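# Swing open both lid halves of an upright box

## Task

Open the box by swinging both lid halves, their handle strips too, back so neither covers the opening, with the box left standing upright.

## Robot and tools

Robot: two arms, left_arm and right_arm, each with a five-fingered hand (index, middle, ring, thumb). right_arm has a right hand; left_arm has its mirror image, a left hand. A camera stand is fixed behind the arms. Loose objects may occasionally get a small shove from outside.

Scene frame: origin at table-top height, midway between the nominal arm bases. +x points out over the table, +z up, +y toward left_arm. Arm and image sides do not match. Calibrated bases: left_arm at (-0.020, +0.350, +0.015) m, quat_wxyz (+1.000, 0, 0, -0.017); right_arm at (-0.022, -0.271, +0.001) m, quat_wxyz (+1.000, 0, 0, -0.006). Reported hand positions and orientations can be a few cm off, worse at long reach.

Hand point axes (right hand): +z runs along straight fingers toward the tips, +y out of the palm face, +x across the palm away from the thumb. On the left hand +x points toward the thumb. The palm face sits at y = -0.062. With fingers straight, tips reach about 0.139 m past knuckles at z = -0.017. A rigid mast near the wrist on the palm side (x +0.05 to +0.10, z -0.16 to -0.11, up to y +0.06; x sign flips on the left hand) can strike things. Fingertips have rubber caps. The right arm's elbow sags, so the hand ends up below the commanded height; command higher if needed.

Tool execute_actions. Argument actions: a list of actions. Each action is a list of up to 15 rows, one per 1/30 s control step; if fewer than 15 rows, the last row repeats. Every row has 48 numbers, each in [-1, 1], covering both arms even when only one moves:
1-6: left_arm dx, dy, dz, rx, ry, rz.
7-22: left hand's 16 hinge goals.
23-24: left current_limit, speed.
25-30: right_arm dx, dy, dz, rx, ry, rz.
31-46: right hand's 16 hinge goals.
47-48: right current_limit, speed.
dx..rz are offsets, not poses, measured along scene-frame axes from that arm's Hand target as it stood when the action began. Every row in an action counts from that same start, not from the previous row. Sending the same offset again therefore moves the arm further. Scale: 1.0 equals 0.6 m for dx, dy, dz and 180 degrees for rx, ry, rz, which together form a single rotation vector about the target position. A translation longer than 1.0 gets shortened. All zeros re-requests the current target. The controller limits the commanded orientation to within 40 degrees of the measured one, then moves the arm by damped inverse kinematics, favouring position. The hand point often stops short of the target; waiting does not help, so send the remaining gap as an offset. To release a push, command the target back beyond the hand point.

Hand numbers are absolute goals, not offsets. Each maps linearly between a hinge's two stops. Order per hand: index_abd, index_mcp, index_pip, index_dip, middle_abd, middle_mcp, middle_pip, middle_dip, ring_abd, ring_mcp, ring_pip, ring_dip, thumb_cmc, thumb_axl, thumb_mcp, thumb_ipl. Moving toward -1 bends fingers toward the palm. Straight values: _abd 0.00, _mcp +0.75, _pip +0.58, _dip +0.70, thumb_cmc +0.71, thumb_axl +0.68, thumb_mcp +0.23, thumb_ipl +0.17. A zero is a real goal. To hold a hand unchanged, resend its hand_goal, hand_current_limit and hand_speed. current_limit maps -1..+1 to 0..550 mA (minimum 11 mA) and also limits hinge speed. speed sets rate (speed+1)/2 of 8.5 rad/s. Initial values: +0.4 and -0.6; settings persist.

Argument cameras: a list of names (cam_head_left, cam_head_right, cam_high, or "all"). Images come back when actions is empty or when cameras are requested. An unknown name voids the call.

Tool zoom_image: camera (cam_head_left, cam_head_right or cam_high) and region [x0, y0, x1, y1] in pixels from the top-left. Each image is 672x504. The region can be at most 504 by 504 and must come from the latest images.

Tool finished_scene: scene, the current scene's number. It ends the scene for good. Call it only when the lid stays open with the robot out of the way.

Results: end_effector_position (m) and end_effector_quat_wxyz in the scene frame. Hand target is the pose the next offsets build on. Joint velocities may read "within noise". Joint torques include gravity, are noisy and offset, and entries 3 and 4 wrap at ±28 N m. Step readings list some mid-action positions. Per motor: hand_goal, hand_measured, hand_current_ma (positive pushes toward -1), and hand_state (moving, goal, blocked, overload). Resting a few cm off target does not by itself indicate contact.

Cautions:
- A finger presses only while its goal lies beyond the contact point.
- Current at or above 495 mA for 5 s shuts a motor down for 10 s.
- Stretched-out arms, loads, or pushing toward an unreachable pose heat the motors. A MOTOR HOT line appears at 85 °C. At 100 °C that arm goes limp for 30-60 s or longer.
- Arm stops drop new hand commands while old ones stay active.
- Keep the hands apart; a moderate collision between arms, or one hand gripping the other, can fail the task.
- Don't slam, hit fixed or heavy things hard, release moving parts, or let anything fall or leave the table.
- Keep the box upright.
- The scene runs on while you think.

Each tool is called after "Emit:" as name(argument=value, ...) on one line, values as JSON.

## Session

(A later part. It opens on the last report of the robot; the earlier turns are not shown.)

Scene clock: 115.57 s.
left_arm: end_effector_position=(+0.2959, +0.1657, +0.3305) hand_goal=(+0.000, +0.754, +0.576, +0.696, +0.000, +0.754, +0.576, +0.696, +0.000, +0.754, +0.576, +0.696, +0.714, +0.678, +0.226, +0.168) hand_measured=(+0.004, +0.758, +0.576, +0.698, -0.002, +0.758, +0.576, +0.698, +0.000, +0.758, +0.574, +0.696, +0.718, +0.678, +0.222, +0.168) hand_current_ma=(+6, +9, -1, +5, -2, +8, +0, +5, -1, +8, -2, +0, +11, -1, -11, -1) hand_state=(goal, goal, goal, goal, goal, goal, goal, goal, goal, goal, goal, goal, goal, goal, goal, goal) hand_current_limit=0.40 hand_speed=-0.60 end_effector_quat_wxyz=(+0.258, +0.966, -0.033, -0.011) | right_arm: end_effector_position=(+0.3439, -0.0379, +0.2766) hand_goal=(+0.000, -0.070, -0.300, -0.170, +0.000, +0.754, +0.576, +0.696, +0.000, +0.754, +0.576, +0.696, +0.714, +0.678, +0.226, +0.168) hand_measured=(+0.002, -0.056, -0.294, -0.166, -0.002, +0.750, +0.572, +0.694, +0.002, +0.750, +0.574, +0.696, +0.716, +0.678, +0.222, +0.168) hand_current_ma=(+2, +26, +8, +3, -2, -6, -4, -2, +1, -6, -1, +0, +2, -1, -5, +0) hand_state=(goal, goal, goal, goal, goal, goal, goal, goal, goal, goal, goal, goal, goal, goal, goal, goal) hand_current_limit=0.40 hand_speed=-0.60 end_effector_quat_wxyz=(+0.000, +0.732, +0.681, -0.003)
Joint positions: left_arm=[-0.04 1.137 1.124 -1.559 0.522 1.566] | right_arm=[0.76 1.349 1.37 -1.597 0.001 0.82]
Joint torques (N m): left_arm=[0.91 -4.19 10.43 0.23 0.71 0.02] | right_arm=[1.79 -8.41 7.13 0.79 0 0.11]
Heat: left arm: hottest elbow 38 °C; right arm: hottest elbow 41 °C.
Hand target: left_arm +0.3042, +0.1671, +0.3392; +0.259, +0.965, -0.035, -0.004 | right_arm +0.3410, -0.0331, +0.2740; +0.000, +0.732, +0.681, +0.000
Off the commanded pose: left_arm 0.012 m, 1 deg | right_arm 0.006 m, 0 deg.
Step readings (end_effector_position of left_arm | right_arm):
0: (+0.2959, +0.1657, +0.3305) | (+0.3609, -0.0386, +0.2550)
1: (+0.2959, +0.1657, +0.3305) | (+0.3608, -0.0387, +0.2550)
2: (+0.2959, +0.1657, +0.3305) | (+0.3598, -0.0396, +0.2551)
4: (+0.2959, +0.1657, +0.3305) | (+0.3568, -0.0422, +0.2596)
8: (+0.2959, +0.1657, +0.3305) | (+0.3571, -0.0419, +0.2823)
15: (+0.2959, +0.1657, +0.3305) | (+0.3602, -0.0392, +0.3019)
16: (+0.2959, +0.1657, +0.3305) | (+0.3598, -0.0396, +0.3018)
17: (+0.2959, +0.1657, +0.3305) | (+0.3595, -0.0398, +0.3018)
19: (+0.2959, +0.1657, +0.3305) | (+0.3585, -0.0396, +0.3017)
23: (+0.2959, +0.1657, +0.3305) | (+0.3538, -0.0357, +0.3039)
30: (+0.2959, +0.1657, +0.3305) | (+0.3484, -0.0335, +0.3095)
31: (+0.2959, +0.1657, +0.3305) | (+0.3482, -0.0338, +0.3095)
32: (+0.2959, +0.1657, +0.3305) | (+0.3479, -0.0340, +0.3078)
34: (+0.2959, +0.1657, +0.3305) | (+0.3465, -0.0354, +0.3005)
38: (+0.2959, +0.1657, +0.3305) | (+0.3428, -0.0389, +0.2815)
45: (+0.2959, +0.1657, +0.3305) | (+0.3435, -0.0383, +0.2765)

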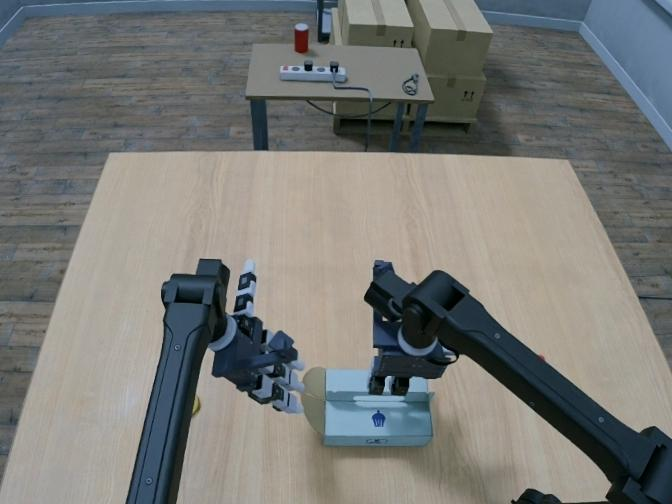

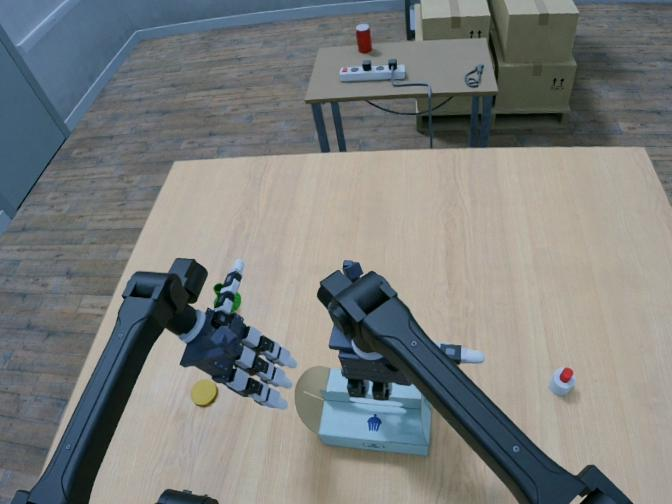

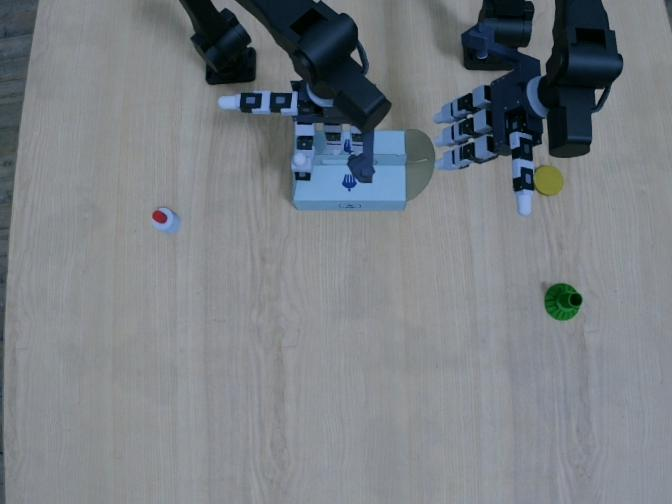

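Emit:
execute_actions(actions=[[[0,0,0,0,0,0,0,0.754,0.576,0.696,0,0.754,0.576,0.696,0,0.754,0.576,0.696,0.714,0.678,0.226,0.168,0.4,-0.6,0,0,-0.025,0,0,0,0,-0.07,-0.3,-0.17,0,0.754,0.576,0.696,0,0.754,0.576,0.696,0.714,0.678,0.226,0.168,0.4,-0.6]],[[0,0,0,0,0,0,0,0.754,0.576,0.696,0,0.754,0.576,0.696,0,0.754,0.576,0.696,0.714,0.678,0.226,0.168,0.4,-0.6,0,0,-0.025,0,0,0,0,-0.07,-0.3,-0.17,0,0.754,0.576,0.696,0,0.754,0.576,0.696,0.714,0.678,0.226,0.168,0.4,-0.6]]], cameras=["all"])

Emit:
zoom_image(camera="cam_head_left", region=[300, 330, 460, 450])

Emit:
zoom_image(camera="cam_high", region=[260, 90, 460, 240])

Scene clock: 117.30 s.
left_arm: end_effector_position=(+0.2959, +0.1657, +0.3305) hand_goal=(+0.000, +0.754, +0.576, +0.696, +0.000, +0.754, +0.576, +0.696, +0.000, +0.754, +0.576, +0.696, +0.714, +0.678, +0.226, +0.168) hand_measured=(+0.004, +0.758, +0.576, +0.698, -0.002, +0.758, +0.576, +0.698, +0.000, +0.758, +0.574, +0.696, +0.718, +0.678, +0.222, +0.168) hand_current_ma=(+6, +9, -1, +5, -2, +8, +0, +5, -1, +8, -2, +0, +11, -1, -11, -1) hand_state=(goal, goal, goal, goal, goal, goal, goal, goal, goal, goal, goal, goal, goal, goal, goal, goal) hand_current_limit=0.40 hand_speed=-0.60 end_effector_quat_wxyz=(+0.258, +0.966, -0.033, -0.011) | right_arm: end_effector_position=(+0.3450, -0.0370, +0.2581) hand_goal=(+0.000, -0.070, -0.300, -0.170, +0.000, +0.754, +0.576, +0.696, +0.000, +0.754, +0.576, +0.696, +0.714, +0.678, +0.226, +0.168) hand_measured=(+0.002, -0.056, -0.294, -0.166, +0.000, +0.750, +0.574, +0.694, +0.016, +0.754, +0.576, +0.696, +0.716, +0.678, +0.222, +0.168) hand_current_ma=(+2, +26, +8, +3, +0, -5, -3, -2, +23, +0, +0, +0, +2, -1, -5, +0) hand_state=(goal, goal, goal, goal, goal, goal, goal, goal, goal, goal, goal, goal, goal, goal, goal, goal) hand_current_limit=0.40 hand_speed=-0.60 end_effector_quat_wxyz=(+0.000, +0.732, +0.681, +0.008)
Joint positions: left_arm=[-0.04 1.137 1.124 -1.559 0.522 1.566] | right_arm=[0.76 1.34 1.31 -1.525 0.001 0.821]
Joint torques (N m): left_arm=[1.03 -4.31 10.44 0.18 0.72 0.02] | right_arm=[1.85 -7.41 5.98 1.1 0.01 0.11]
Heat: left arm: hottest elbow 38 °C; right arm: hottest elbow 41 °C.
Hand target: left_arm +0.3042, +0.1671, +0.3392; +0.259, +0.965, -0.035, -0.004 | right_arm +0.3411, -0.0332, +0.2440; +0.000, +0.732, +0.681, +0.000
Off the commanded pose: left_arm 0.012 m, 1 deg | right_arm 0.015 m, 1 deg.
Step readings (end_effector_position of left_arm | right_arm):
0: (+0.2959, +0.1657, +0.3305) | (+0.3439, -0.0380, +0.2766)
1: (+0.2959, +0.1657, +0.3305) | (+0.3439, -0.0379, +0.2766)
2: (+0.2959, +0.1657, +0.3305) | (+0.3442, -0.0377, +0.2758)
4: (+0.2959, +0.1657, +0.3305) | (+0.3450, -0.0369, +0.2728)
8: (+0.2959, +0.1657, +0.3305) | (+0.3443, -0.0376, +0.2652)
15: (+0.2959, +0.1657, +0.3305) | (+0.3448, -0.0371, +0.2660)
16: (+0.2959, +0.1657, +0.3305) | (+0.3448, -0.0371, +0.2658)
17: (+0.2959, +0.1657, +0.3305) | (+0.3450, -0.0369, +0.2652)
19: (+0.2959, +0.1657, +0.3305) | (+0.3452, -0.0367, +0.2634)
23: (+0.2959, +0.1657, +0.3305) | (+0.3449, -0.0371, +0.2595)
30: (+0.2959, +0.1657, +0.3305) | (+0.3450, -0.0370, +0.2581)

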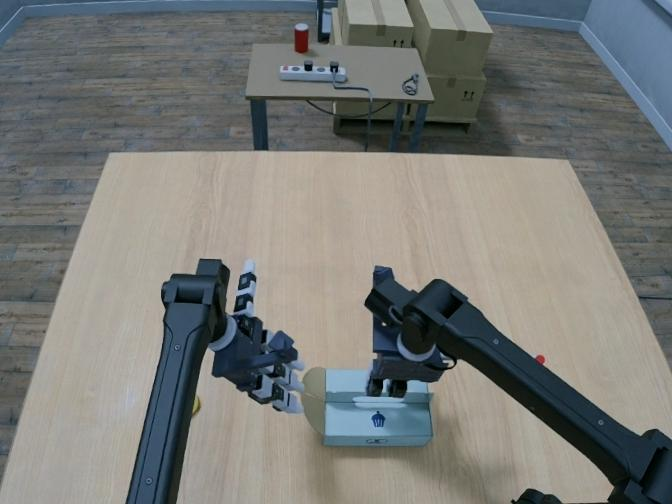

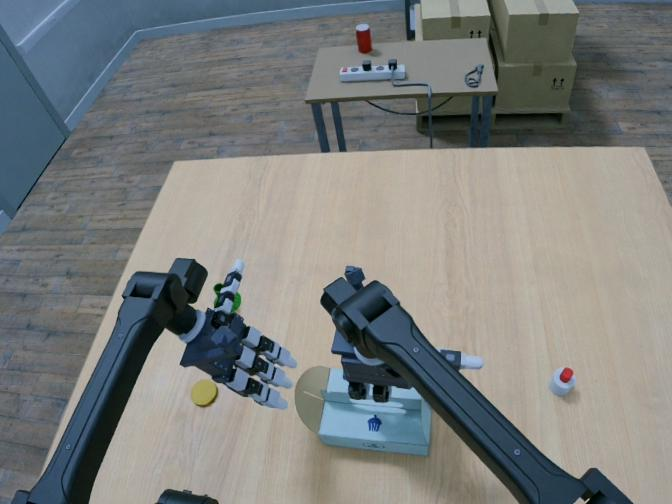

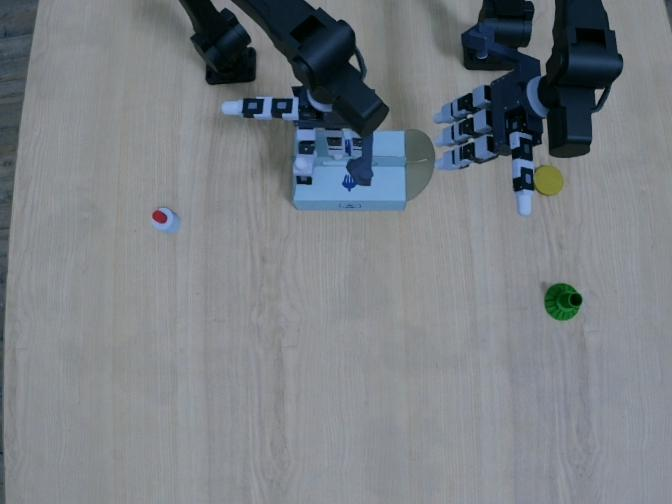

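Scaled by 3.150 from the camera's 672x504 image, which has a finer 960x720 frame.

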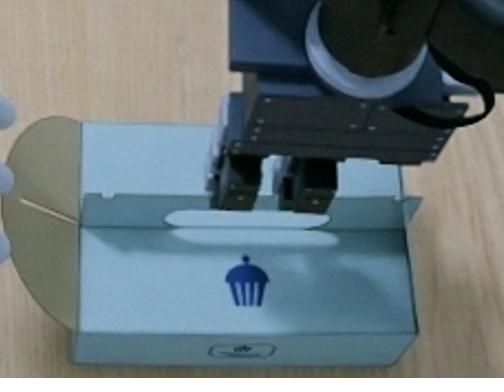

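Scaled by 2.520 from the camera's 672x504 image, which has a finer 960x720 frame.

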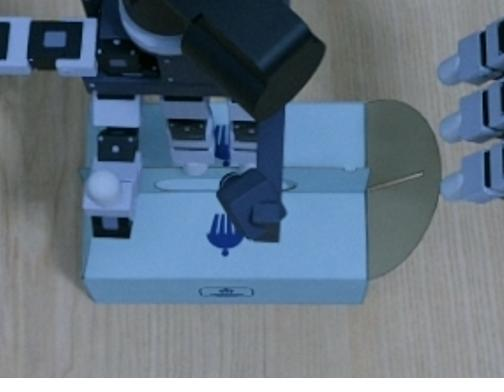

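Emit:
execute_actions(actions=[[[0,0,0,0,0,0,0,0.754,0.576,0.696,0,0.754,0.576,0.696,0,0.754,0.576,0.696,0.714,0.678,0.226,0.168,0.4,-0.6,0,0,-0.025,0,0,0,0,-0.07,-0.3,-0.17,0,0.754,0.576,0.696,0,0.754,0.576,0.696,0.714,0.678,0.226,0.168,0.4,-0.6]],[[0,0,0,0,0,0,0,0.754,0.576,0.696,0,0.754,0.576,0.696,0,0.754,0.576,0.696,0.714,0.678,0.226,0.168,0.4,-0.6,0,0,-0.03,0,0,0,0,-0.07,-0.3,-0.17,0,0.754,0.576,0.696,0,0.754,0.576,0.696,0.714,0.678,0.226,0.168,0.4,-0.6]]], cameras=["all"])

Emit:
zoom_image(camera="cam_head_left", region=[300, 330, 460, 450])

Emit:
zoom_image(camera="cam_high", region=[260, 90, 460, 240])

Scene clock: 119.43 s.
left_arm: end_effector_position=(+0.2959, +0.1657, +0.3305) hand_goal=(+0.000, +0.754, +0.576, +0.696, +0.000, +0.754, +0.576, +0.696, +0.000, +0.754, +0.576, +0.696, +0.714, +0.678, +0.226, +0.168) hand_measured=(+0.004, +0.758, +0.576, +0.698, -0.002, +0.758, +0.576, +0.698, +0.000, +0.758, +0.574, +0.696, +0.718, +0.678, +0.222, +0.168) hand_current_ma=(+6, +9, -1, +5, -2, +8, +0, +5, -1, +8, -2, +0, +11, -1, -11, -1) hand_state=(goal, goal, goal, goal, goal, goal, goal, goal, goal, goal, goal, goal, goal, goal, goal, goal) hand_current_limit=0.40 hand_speed=-0.60 end_effector_quat_wxyz=(+0.258, +0.966, -0.033, -0.011) | right_arm: end_effector_position=(+0.3452, -0.0369, +0.2448) hand_goal=(+0.000, -0.070, -0.300, -0.170, +0.000, +0.754, +0.576, +0.696, +0.000, +0.754, +0.576, +0.696, +0.714, +0.678, +0.226, +0.168) hand_measured=(+0.002, -0.056, -0.294, -0.166, +0.030, +0.768, +0.584, +0.698, +0.004, +0.756, +0.578, +0.696, +0.716, +0.678, +0.222, +0.168) hand_current_ma=(+2, +26, +8, +3, +55, +26, +13, +2, +3, +2, +2, +0, +2, -1, -5, +0) hand_state=(goal, goal, goal, goal, blocked, goal, goal, goal, goal, goal, goal, goal, goal, goal, goal, goal) hand_current_limit=0.40 hand_speed=-0.60 end_effector_quat_wxyz=(+0.001, +0.732, +0.681, +0.027)
Joint positions: left_arm=[-0.04 1.137 1.124 -1.559 0.522 1.566] | right_arm=[0.76 1.318 1.25 -1.449 0.002 0.822]
Joint torques (N m): left_arm=[1.03 -4.25 10.43 0.24 0.72 0.02] | right_arm=[1.85 -5.19 4.68 1.51 -0.01 0.09]
Heat: left arm: hottest elbow 38 °C; right arm: hottest elbow 40 °C.
Hand target: left_arm +0.3042, +0.1671, +0.3392; +0.259, +0.965, -0.035, -0.004 | right_arm +0.3410, -0.0332, +0.2110; +0.000, +0.732, +0.681, +0.000
Off the commanded pose: left_arm 0.012 m, 1 deg | right_arm 0.034 m, 3 deg.
Step readings (end_effector_position of left_arm | right_arm):
0: (+0.2959, +0.1657, +0.3305) | (+0.3450, -0.0370, +0.2581)
1: (+0.2959, +0.1657, +0.3305) | (+0.3450, -0.0370, +0.2580)
2: (+0.2959, +0.1657, +0.3305) | (+0.3450, -0.0370, +0.2571)
4: (+0.2959, +0.1657, +0.3305) | (+0.3447, -0.0372, +0.2542)
8: (+0.2959, +0.1657, +0.3305) | (+0.3445, -0.0374, +0.2482)
15: (+0.2959, +0.1657, +0.3305) | (+0.3446, -0.0373, +0.2477)
16: (+0.2959, +0.1657, +0.3305) | (+0.3446, -0.0374, +0.2474)
17: (+0.2959, +0.1657, +0.3305) | (+0.3447, -0.0372, +0.2466)
19: (+0.2959, +0.1657, +0.3305) | (+0.3446, -0.0373, +0.2445)
23: (+0.2959, +0.1657, +0.3305) | (+0.3448, -0.0372, +0.2447)
30: (+0.2959, +0.1657, +0.3305) | (+0.3452, -0.0370, +0.2448)

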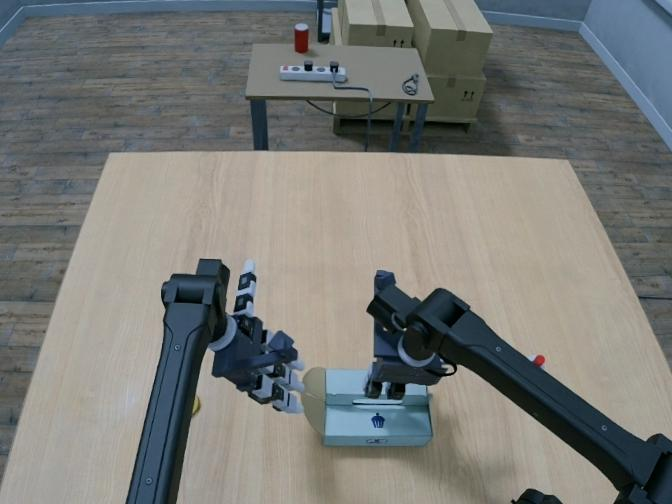

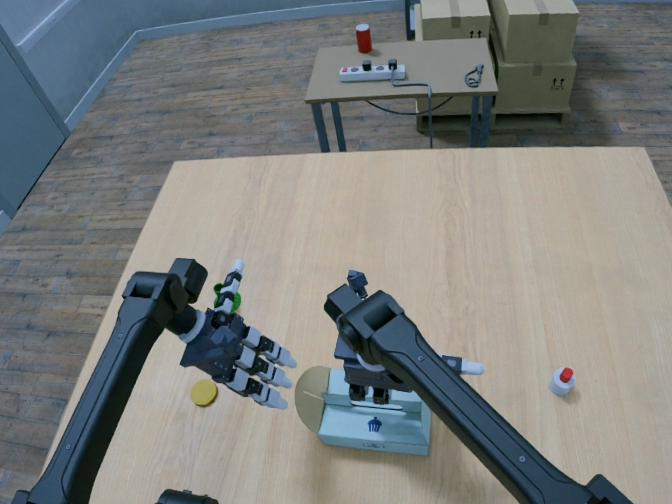

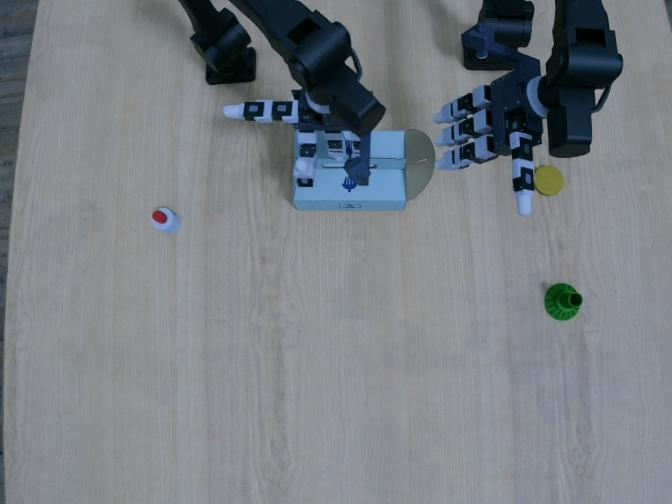

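Scaled by 3.150 from the camera's 672x504 image, which has a finer 960x720 frame.

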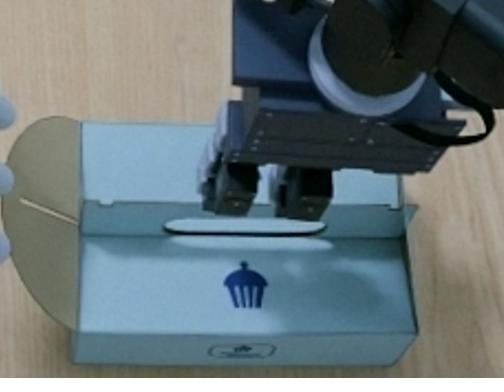

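Scaled by 2.520 from the camera's 672x504 image, which has a finer 960x720 frame.

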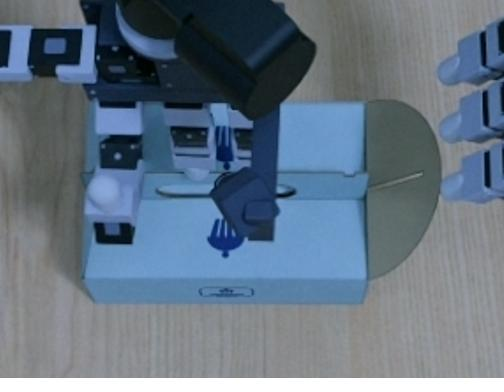

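Emit:
execute_actions(actions=[[[0,0,0,0,0,0,0,0.754,0.576,0.696,0,0.754,0.576,0.696,0,0.754,0.576,0.696,0.714,0.678,0.226,0.168,0.4,-0.6,0,0,0,0,0,0,0,0.6,0.576,0.696,0,0.754,0.576,0.696,0,0.754,0.576,0.696,0.714,0.678,0.226,0.168,0.4,-0.6]]], cameras=["all"])

Emit:
zoom_image(camera="cam_head_left", region=[300, 330, 460, 450])

Emit:
zoom_image(camera="cam_high", region=[260, 90, 460, 240])

Scene clock: 120.90 s.
left_arm: end_effector_position=(+0.2959, +0.1657, +0.3305) hand_goal=(+0.000, +0.754, +0.576, +0.696, +0.000, +0.754, +0.576, +0.696, +0.000, +0.754, +0.576, +0.696, +0.714, +0.678, +0.226, +0.168) hand_measured=(+0.004, +0.758, +0.576, +0.698, -0.002, +0.758, +0.576, +0.698, +0.000, +0.758, +0.574, +0.696, +0.718, +0.678, +0.222, +0.168) hand_current_ma=(+6, +9, -1, +5, -2, +8, +0, +5, -1, +8, -2, +0, +11, -1, -11, -1) hand_state=(goal, goal, goal, goal, goal, goal, goal, goal, goal, goal, goal, goal, goal, goal, goal, goal) hand_current_limit=0.40 hand_speed=-0.60 end_effector_quat_wxyz=(+0.258, +0.966, -0.033, -0.011) | right_arm: end_effector_position=(+0.3453, -0.0370, +0.2450) hand_goal=(+0.000, +0.600, +0.576, +0.696, +0.000, +0.754, +0.576, +0.696, +0.000, +0.754, +0.576, +0.696, +0.714, +0.678, +0.226, +0.168) hand_measured=(+0.002, +0.600, +0.574, +0.694, +0.030, +0.768, +0.584, +0.698, +0.004, +0.756, +0.578, +0.696, +0.716, +0.678, +0.222, +0.168) hand_current_ma=(+2, +0, -2, -3, +55, +27, +13, +3, +3, +2, +2, +0, +2, -1, -5, +0) hand_state=(goal, goal, goal, goal, blocked, goal, goal, goal, goal, goal, goal, goal, goal, goal, goal, goal) hand_current_limit=0.40 hand_speed=-0.60 end_effector_quat_wxyz=(+0.001, +0.732, +0.680, +0.027)
Joint positions: left_arm=[-0.04 1.137 1.124 -1.559 0.522 1.566] | right_arm=[0.76 1.318 1.25 -1.448 0.002 0.822]
Joint torques (N m): left_arm=[1.08 -4.19 10.45 0.2 0.72 0.02] | right_arm=[1.85 -5.13 4.66 1.48 -0.05 0.09]
Heat: left arm: hottest elbow 38 °C; right arm: hottest elbow 40 °C.
Hand target: left_arm +0.3042, +0.1671, +0.3392; +0.259, +0.965, -0.035, -0.004 | right_arm +0.3410, -0.0332, +0.2111; +0.000, +0.732, +0.681, +0.000
Off the commanded pose: left_arm 0.012 m, 1 deg | right_arm 0.035 m, 3 deg.
Step readings (end_effector_position of left_arm | right_arm):
0: (+0.2959, +0.1657, +0.3305) | (+0.3452, -0.0369, +0.2448)
1: (+0.2959, +0.1657, +0.3305) | (+0.3453, -0.0369, +0.2449)
2: (+0.2959, +0.1657, +0.3305) | (+0.3453, -0.0369, +0.2449)
4: (+0.2959, +0.1657, +0.3305) | (+0.3453, -0.0369, +0.2449)
8: (+0.2959, +0.1657, +0.3305) | (+0.3453, -0.0369, +0.2449)
15: (+0.2959, +0.1657, +0.3305) | (+0.3453, -0.0369, +0.2449)

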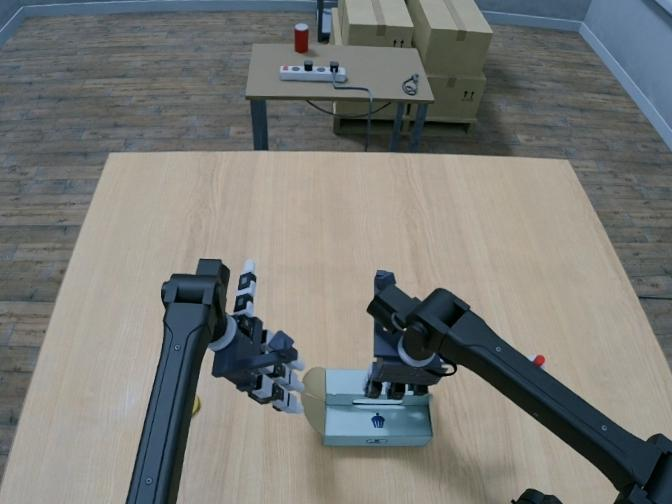

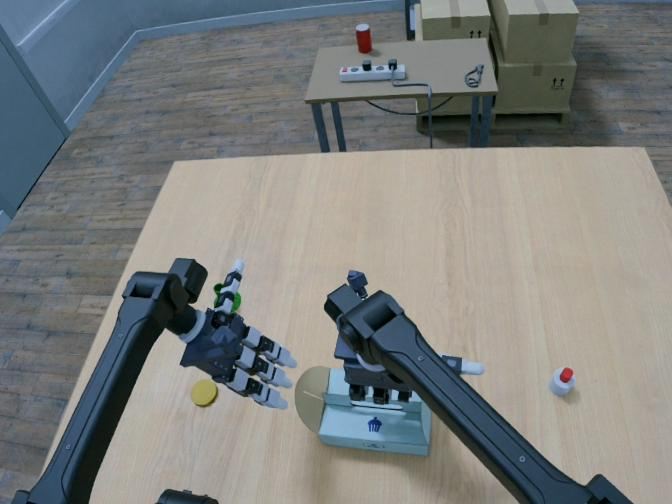

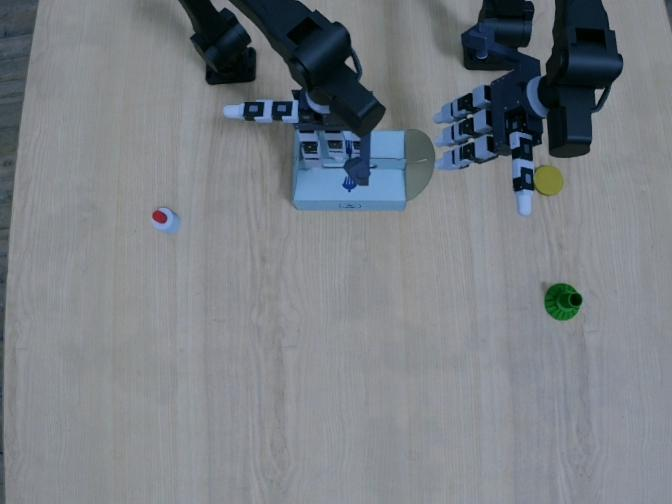

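Scaled by 3.150 from the camera's 672x504 image, which has a finer 960x720 frame.

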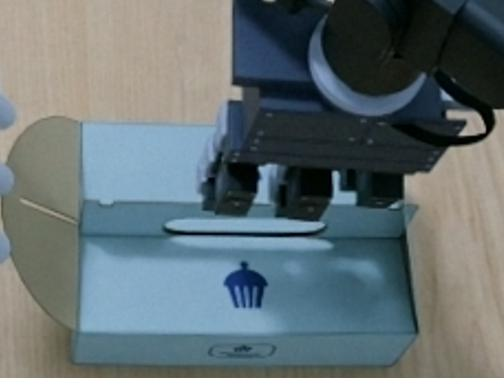

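Scaled by 2.520 from the camera's 672x504 image, which has a finer 960x720 frame.

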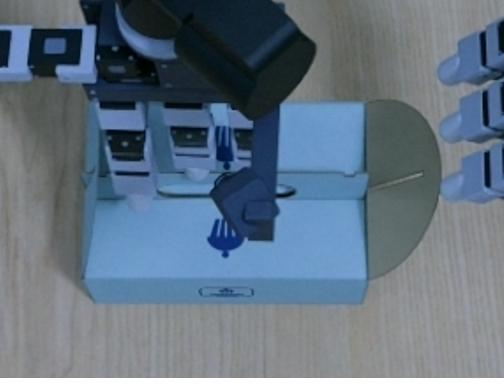

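Emit:
execute_actions(actions=[[[0,0,0,0,0,0,0,0.754,0.576,0.696,0,0.754,0.576,0.696,0,0.754,0.576,0.696,0.714,0.678,0.226,0.168,0.4,-0.6,0,0,0,0,0,0,0.35,0.6,0.576,0.696,0,0.754,0.576,0.696,0,0.754,0.576,0.696,0.714,0.678,0.226,0.168,0.4,-0.6]],[[0,0,0,0,0,0,0,0.754,0.576,0.696,0,0.754,0.576,0.696,0,0.754,0.576,0.696,0.714,0.678,0.226,0.168,0.4,-0.6,0,0,0,0,0,0,0.6,0.6,0.576,0.696,0,0.754,0.576,0.696,0,0.754,0.576,0.696,0.714,0.678,0.226,0.168,0.4,-0.6]]], cameras=["all"])

Emit:
zoom_image(camera="cam_head_left", region=[300, 330, 460, 450])

Emit:
zoom_image(camera="cam_high", region=[260, 90, 460, 240])

Scene clock: 122.80 s.
left_arm: end_effector_position=(+0.2959, +0.1657, +0.3305) hand_goal=(+0.000, +0.754, +0.576, +0.696, +0.000, +0.754, +0.576, +0.696, +0.000, +0.754, +0.576, +0.696, +0.714, +0.678, +0.226, +0.168) hand_measured=(+0.004, +0.758, +0.576, +0.698, -0.002, +0.758, +0.576, +0.698, +0.000, +0.758, +0.574, +0.696, +0.718, +0.678, +0.222, +0.168) hand_current_ma=(+6, +9, -1, +5, -2, +8, +0, +5, -1, +8, -2, +0, +11, -1, -11, -1) hand_state=(goal, goal, goal, goal, goal, goal, goal, goal, goal, goal, goal, goal, goal, goal, goal, goal) hand_current_limit=0.40 hand_speed=-0.60 end_effector_quat_wxyz=(+0.258, +0.966, -0.033, -0.011) | right_arm: end_effector_position=(+0.3446, -0.0377, +0.2392) hand_goal=(+0.600, +0.600, +0.576, +0.696, +0.000, +0.754, +0.576, +0.696, +0.000, +0.754, +0.576, +0.696, +0.714, +0.678, +0.226, +0.168) hand_measured=(+0.584, +0.600, +0.574, +0.694, +0.020, +0.754, +0.578, +0.698, +0.004, +0.756, +0.578, +0.696, +0.716, +0.678, +0.222, +0.168) hand_current_ma=(-25, +0, -2, -3, +35, +0, +1, +1, +3, +2, +2, +0, +2, -1, -5, +0) hand_state=(goal, goal, goal, goal, blocked, goal, goal, goal, goal, goal, goal, goal, goal, goal, goal, goal) hand_current_limit=0.40 hand_speed=-0.60 end_effector_quat_wxyz=(+0.001, +0.732, +0.680, +0.026)
Joint positions: left_arm=[-0.04 1.137 1.124 -1.559 0.522 1.566] | right_arm=[0.76 1.318 1.235 -1.436 0.002 0.822]
Joint torques (N m): left_arm=[1.03 -4.31 10.4 0.18 0.71 0.02] | right_arm=[1.79 -5.01 5.7 1.01 -0.04 0.09]
Heat: left arm: hottest elbow 39 °C; right arm: hottest elbow 40 °C.
Hand target: left_arm +0.3042, +0.1671, +0.3392; +0.259, +0.965, -0.035, -0.004 | right_arm +0.3410, -0.0332, +0.2111; +0.000, +0.732, +0.681, +0.000
Off the commanded pose: left_arm 0.012 m, 1 deg | right_arm 0.029 m, 3 deg.
Step readings (end_effector_position of left_arm | right_arm):
0: (+0.2959, +0.1657, +0.3305) | (+0.3453, -0.0370, +0.2450)
1: (+0.2959, +0.1657, +0.3305) | (+0.3453, -0.0370, +0.2450)
2: (+0.2959, +0.1657, +0.3305) | (+0.3453, -0.0370, +0.2450)
4: (+0.2959, +0.1657, +0.3305) | (+0.3453, -0.0370, +0.2450)
8: (+0.2959, +0.1657, +0.3305) | (+0.3453, -0.0370, +0.2446)
15: (+0.2959, +0.1657, +0.3305) | (+0.3452, -0.0370, +0.2440)
16: (+0.2959, +0.1657, +0.3305) | (+0.3452, -0.0370, +0.2440)
17: (+0.2959, +0.1657, +0.3305) | (+0.3452, -0.0370, +0.2440)
19: (+0.2959, +0.1657, +0.3305) | (+0.3451, -0.0372, +0.2418)
23: (+0.2959, +0.1657, +0.3305) | (+0.3445, -0.0377, +0.2391)
30: (+0.2959, +0.1657, +0.3305) | (+0.3446, -0.0377, +0.2392)

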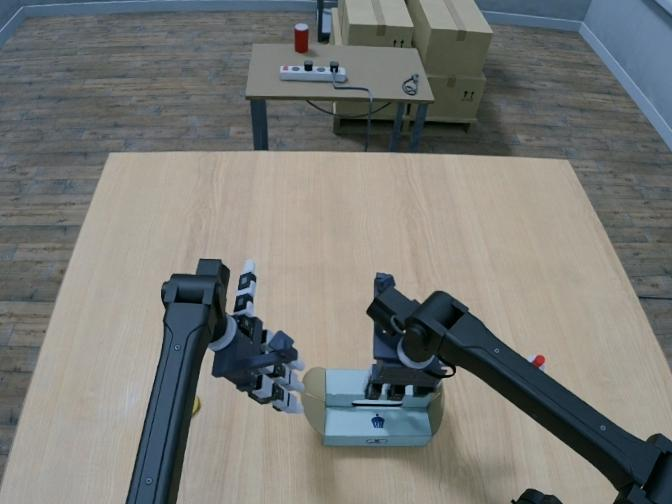

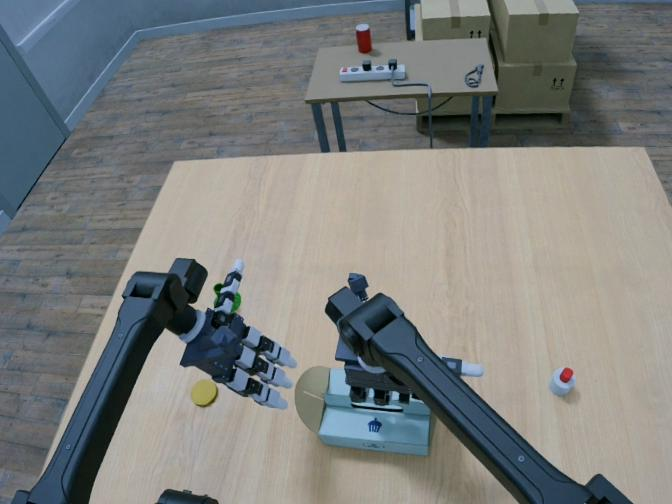

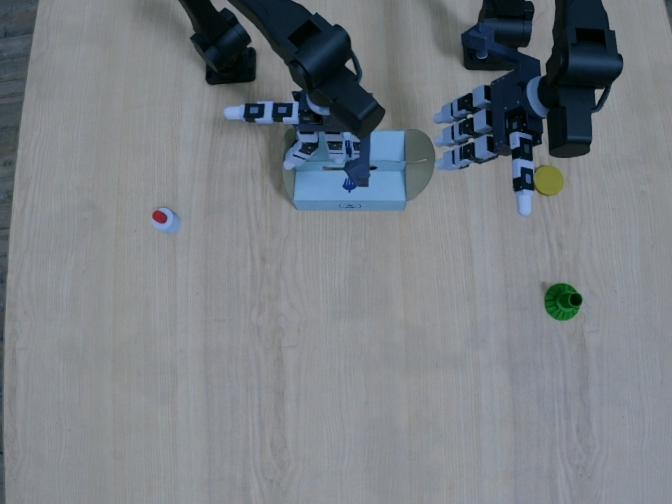

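Scaled by 3.150 from the camera's 672x504 image, which has a finer 960x720 frame.

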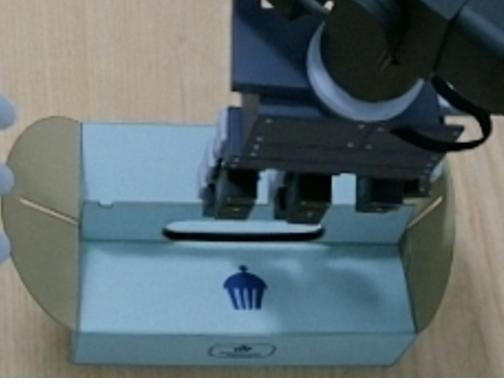

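Scaled by 2.520 from the camera's 672x504 image, which has a finer 960x720 frame.

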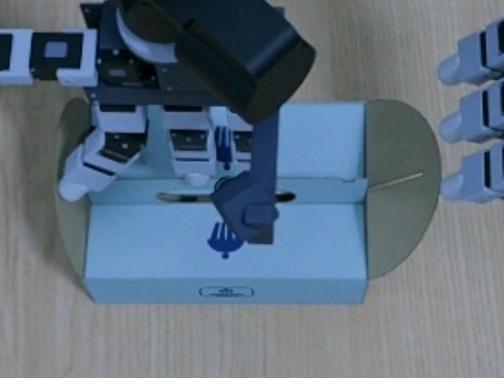

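Emit:
execute_actions(actions=[[[0,0,0,0,0,0,0,0.754,0.576,0.696,0,0.754,0.576,0.696,0,0.754,0.576,0.696,0.714,0.678,0.226,0.168,0.4,-0.6,0,0,0.05,0,0,0,0.6,0.6,0.576,0.696,0,0.754,0.576,0.696,0,0.754,0.576,0.696,0.714,0.678,0.226,0.168,0.4,-0.6]],[[0,0,0,0,0,0,0,0.754,0.576,0.696,0,0.754,0.576,0.696,0,0.754,0.576,0.696,0.714,0.678,0.226,0.168,0.4,-0.6,0,0,0.08,0,0,0,0.6,0.6,0.576,0.696,0,0.754,0.576,0.696,0,0.754,0.576,0.696,0.714,0.678,0.226,0.168,0.4,-0.6]],[[0,0,0,0,0,0,0,0.754,0.576,0.696,0,0.754,0.576,0.696,0,0.754,0.576,0.696,0.714,0.678,0.226,0.168,0.4,-0.6,0.02,0,0.12,0,0,0,0,0.754,0.576,0.696,0,0.754,0.576,0.696,0,0.754,0.576,0.696,0.714,0.678,0.226,0.168,0.4,-0.6]]], cameras=["all"])

Emit:
zoom_image(camera="cam_head_left", region=[300, 330, 460, 450])

Emit:
zoom_image(camera="cam_high", region=[260, 90, 460, 240])

Scene clock: 125.83 s.
left_arm: end_effector_position=(+0.2959, +0.1657, +0.3305) hand_goal=(+0.000, +0.754, +0.576, +0.696, +0.000, +0.754, +0.576, +0.696, +0.000, +0.754, +0.576, +0.696, +0.714, +0.678, +0.226, +0.168) hand_measured=(+0.004, +0.758, +0.576, +0.698, -0.002, +0.758, +0.576, +0.698, +0.000, +0.758, +0.574, +0.696, +0.718, +0.678, +0.222, +0.168) hand_current_ma=(+6, +9, -1, +5, -2, +8, +0, +5, -1, +8, -2, +0, +11, -1, -11, -1) hand_state=(goal, goal, goal, goal, goal, goal, goal, goal, goal, goal, goal, goal, goal, goal, goal, goal) hand_current_limit=0.40 hand_speed=-0.60 end_effector_quat_wxyz=(+0.258, +0.966, -0.033, -0.011) | right_arm: end_effector_position=(+0.3476, -0.0374, +0.3440) hand_goal=(+0.000, +0.754, +0.576, +0.696, +0.000, +0.754, +0.576, +0.696, +0.000, +0.754, +0.576, +0.696, +0.714, +0.678, +0.226, +0.168) hand_measured=(+0.004, +0.750, +0.574, +0.694, -0.002, +0.750, +0.572, +0.694, -0.002, +0.752, +0.576, +0.696, +0.716, +0.678, +0.222, +0.168) hand_current_ma=(+3, -4, -2, -3, -2, -5, -3, -2, -3, -1, +0, +0, +2, -1, -5, +0) hand_state=(goal, goal, goal, goal, goal, goal, goal, goal, goal, goal, goal, goal, goal, goal, goal, goal) hand_current_limit=0.40 hand_speed=-0.60 end_effector_quat_wxyz=(+0.008, +0.732, +0.680, +0.043)
Joint positions: left_arm=[-0.04 1.137 1.124 -1.559 0.522 1.566] | right_arm=[0.761 1.317 1.501 -1.67 0.017 0.822]
Joint torques (N m): left_arm=[0.97 -4.19 10.4 0.25 0.72 0.01] | right_arm=[0.67 -7.36 10.86 0.01 0.14 -0.08]
Heat: left arm: hottest elbow 39 °C; right arm: hottest elbow 40 °C.
Hand target: left_arm +0.3042, +0.1671, +0.3392; +0.259, +0.965, -0.035, -0.004 | right_arm +0.3530, -0.0333, +0.3610; +0.000, +0.732, +0.681, +0.000
Off the commanded pose: left_arm 0.012 m, 1 deg | right_arm 0.018 m, 5 deg.
joint sent to its limit (right arm) — joint 4 (wrist pitch), lower limit. The joint targets are off in orientation, not in position.
Step readings (end_effector_position of left_arm | right_arm):
0: (+0.2959, +0.1657, +0.3305) | (+0.3446, -0.0377, +0.2392)
1: (+0.2959, +0.1657, +0.3305) | (+0.3446, -0.0377, +0.2392)
2: (+0.2959, +0.1657, +0.3305) | (+0.3444, -0.0378, +0.2390)
4: (+0.2959, +0.1657, +0.3305) | (+0.3427, -0.0394, +0.2388)
8: (+0.2959, +0.1657, +0.3305) | (+0.3410, -0.0410, +0.2423)
15: (+0.2959, +0.1657, +0.3305) | (+0.3406, -0.0409, +0.2457)
16: (+0.2959, +0.1657, +0.3305) | (+0.3406, -0.0409, +0.2462)
17: (+0.2959, +0.1657, +0.3305) | (+0.3399, -0.0413, +0.2482)
19: (+0.2959, +0.1657, +0.3305) | (+0.3385, -0.0419, +0.2563)
23: (+0.2959, +0.1657, +0.3305) | (+0.3392, -0.0410, +0.2786)
30: (+0.2959, +0.1657, +0.3305) | (+0.3369, -0.0431, +0.2823)
31: (+0.2959, +0.1657, +0.3305) | (+0.3370, -0.0430, +0.2829)
32: (+0.2959, +0.1657, +0.3305) | (+0.3370, -0.0435, +0.2855)
34: (+0.2959, +0.1657, +0.3305) | (+0.3377, -0.0445, +0.2946)
38: (+0.2959, +0.1657, +0.3305) | (+0.3452, -0.0394, +0.3263)
45: (+0.2959, +0.1657, +0.3305) | (+0.3480, -0.0371, +0.3441)

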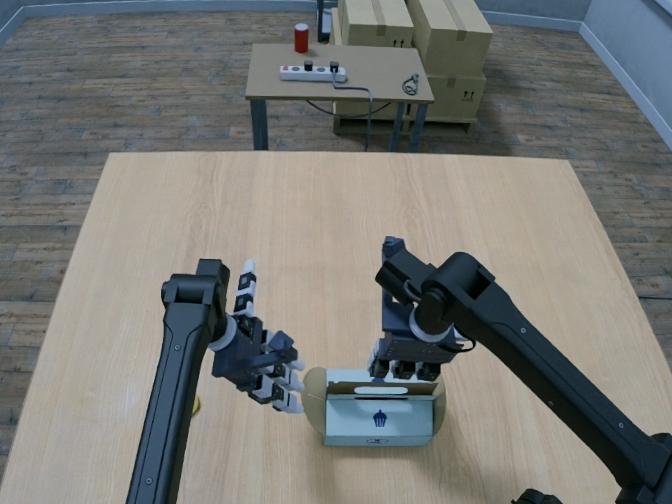

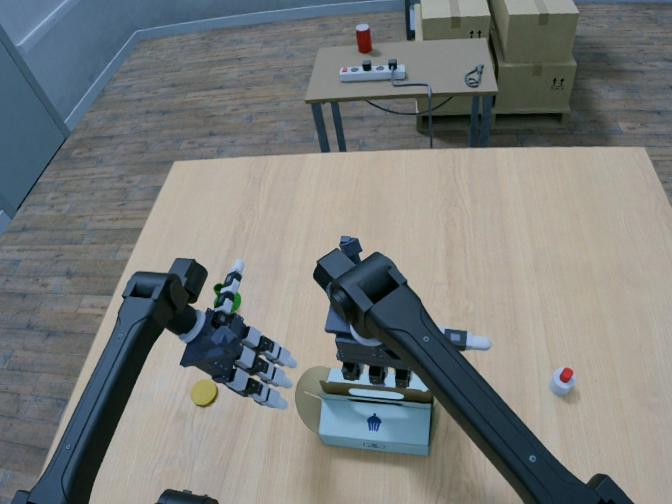

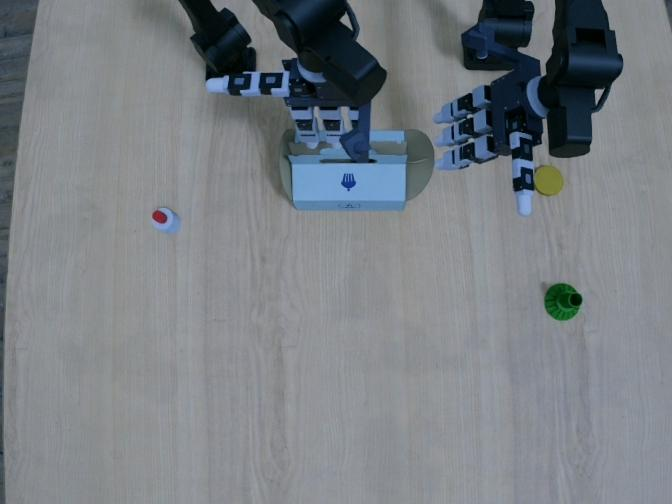

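Scaled by 3.150 from the camera's 672x504 image, which has a finer 960x720 frame.

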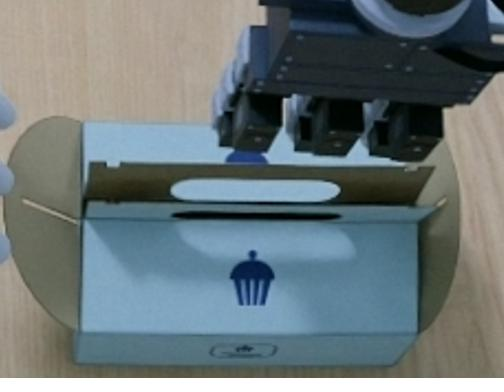

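Scaled by 2.520 from the camera's 672x504 image, which has a finer 960x720 frame.

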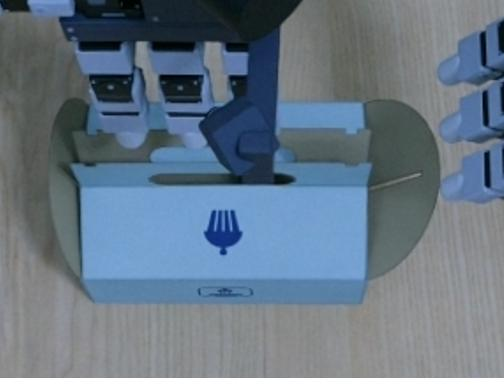

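Emit:
execute_actions(actions=[[[0,0,0,0,0,0,0,0.754,0.576,0.696,0,0.754,0.576,0.696,0,0.754,0.576,0.696,0.714,0.678,0.226,0.168,0.4,-0.6,-0.012,0,-0.1,0,0,0,0,0.754,0.576,0.696,0,0.754,0.576,0.696,0,0.754,0.576,0.696,0.714,0.678,0.226,0.168,0.4,-0.6]]], cameras=["all"])

Emit:
zoom_image(camera="cam_head_left", region=[300, 330, 460, 450])

Emit:
zoom_image(camera="cam_high", region=[260, 90, 460, 240])

Scene clock: 128.73 s.
left_arm: end_effector_position=(+0.2959, +0.1657, +0.3305) hand_goal=(+0.000, +0.754, +0.576, +0.696, +0.000, +0.754, +0.576, +0.696, +0.000, +0.754, +0.576, +0.696, +0.714, +0.678, +0.226, +0.168) hand_measured=(+0.004, +0.758, +0.576, +0.698, -0.002, +0.758, +0.576, +0.698, +0.000, +0.758, +0.574, +0.696, +0.718, +0.678, +0.222, +0.168) hand_current_ma=(+6, +9, -1, +5, -2, +8, +0, +5, -1, +8, -2, +0, +11, -1, -11, -1) hand_state=(goal, goal, goal, goal, goal, goal, goal, goal, goal, goal, goal, goal, goal, goal, goal, goal) hand_current_limit=0.40 hand_speed=-0.60 end_effector_quat_wxyz=(+0.258, +0.966, -0.033, -0.011) | right_arm: end_effector_position=(+0.3442, -0.0375, +0.3092) hand_goal=(+0.000, +0.754, +0.576, +0.696, +0.000, +0.754, +0.576, +0.696, +0.000, +0.754, +0.576, +0.696, +0.714, +0.678, +0.226, +0.168) hand_measured=(+0.004, +0.750, +0.574, +0.694, -0.002, +0.750, +0.572, +0.694, -0.002, +0.752, +0.576, +0.696, +0.716, +0.678, +0.222, +0.168) hand_current_ma=(+3, -4, -2, -3, -2, -5, -3, -2, -3, -1, +0, +0, +2, -1, -5, +0) hand_state=(goal, goal, goal, goal, goal, goal, goal, goal, goal, goal, goal, goal, goal, goal, goal, goal) hand_current_limit=0.40 hand_speed=-0.60 end_effector_quat_wxyz=(+0.002, +0.732, +0.681, +0.004)
Joint positions: left_arm=[-0.04 1.137 1.124 -1.559 0.522 1.566] | right_arm=[0.761 1.347 1.452 -1.667 0.004 0.822]
Joint torques (N m): left_arm=[1.08 -4.37 10.45 0.2 0.72 0.03] | right_arm=[1.03 -7.24 7.15 0.77 -0.14 0]
Heat: left arm: hottest elbow 39 °C; right arm: hottest elbow 41 °C.
Hand target: left_arm +0.3042, +0.1671, +0.3392; +0.259, +0.965, -0.035, -0.004 | right_arm +0.3459, -0.0332, +0.3010; +0.000, +0.732, +0.681, +0.000
Off the commanded pose: left_arm 0.012 m, 1 deg | right_arm 0.009 m, 1 deg.
Step readings (end_effector_position of left_arm | right_arm):
0: (+0.2959, +0.1657, +0.3305) | (+0.3476, -0.0374, +0.3440)
1: (+0.2959, +0.1657, +0.3305) | (+0.3476, -0.0374, +0.3440)
2: (+0.2959, +0.1657, +0.3305) | (+0.3476, -0.0374, +0.3440)
4: (+0.2959, +0.1657, +0.3305) | (+0.3469, -0.0370, +0.3418)
8: (+0.2959, +0.1657, +0.3305) | (+0.3432, -0.0389, +0.3272)
15: (+0.2959, +0.1657, +0.3305) | (+0.3439, -0.0378, +0.3093)

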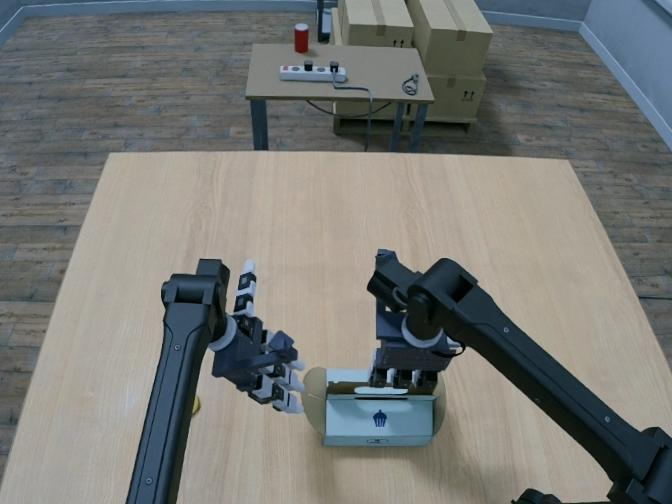

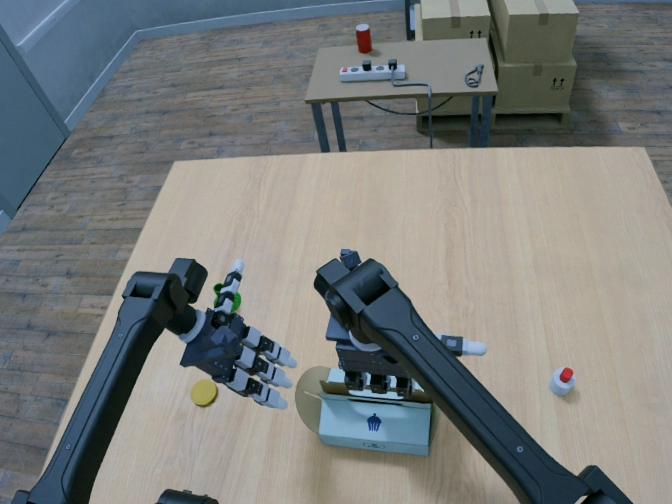

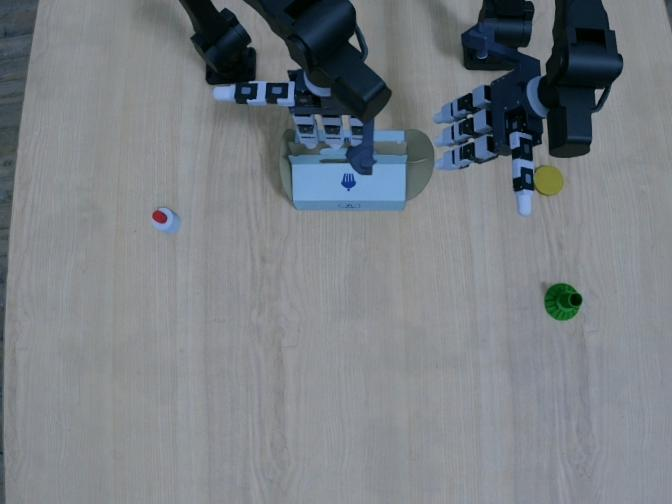

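Scaled by 3.150 from the camera's 672x504 image, which has a finer 960x720 frame.

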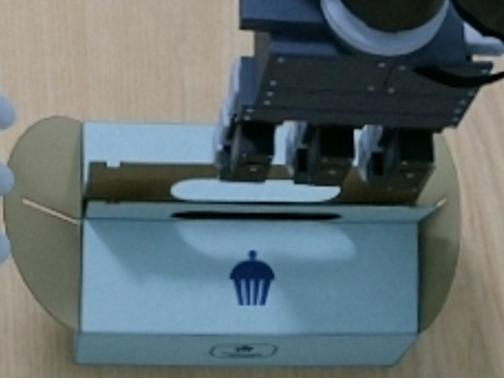

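Scaled by 2.520 from the camera's 672x504 image, which has a finer 960x720 frame.

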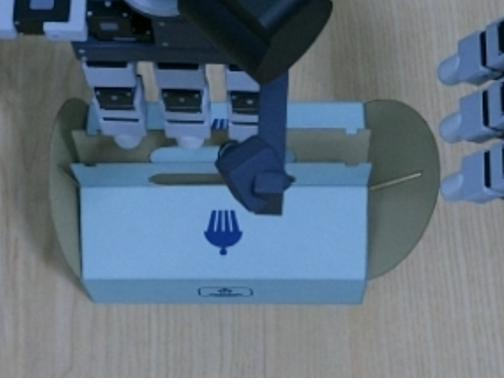

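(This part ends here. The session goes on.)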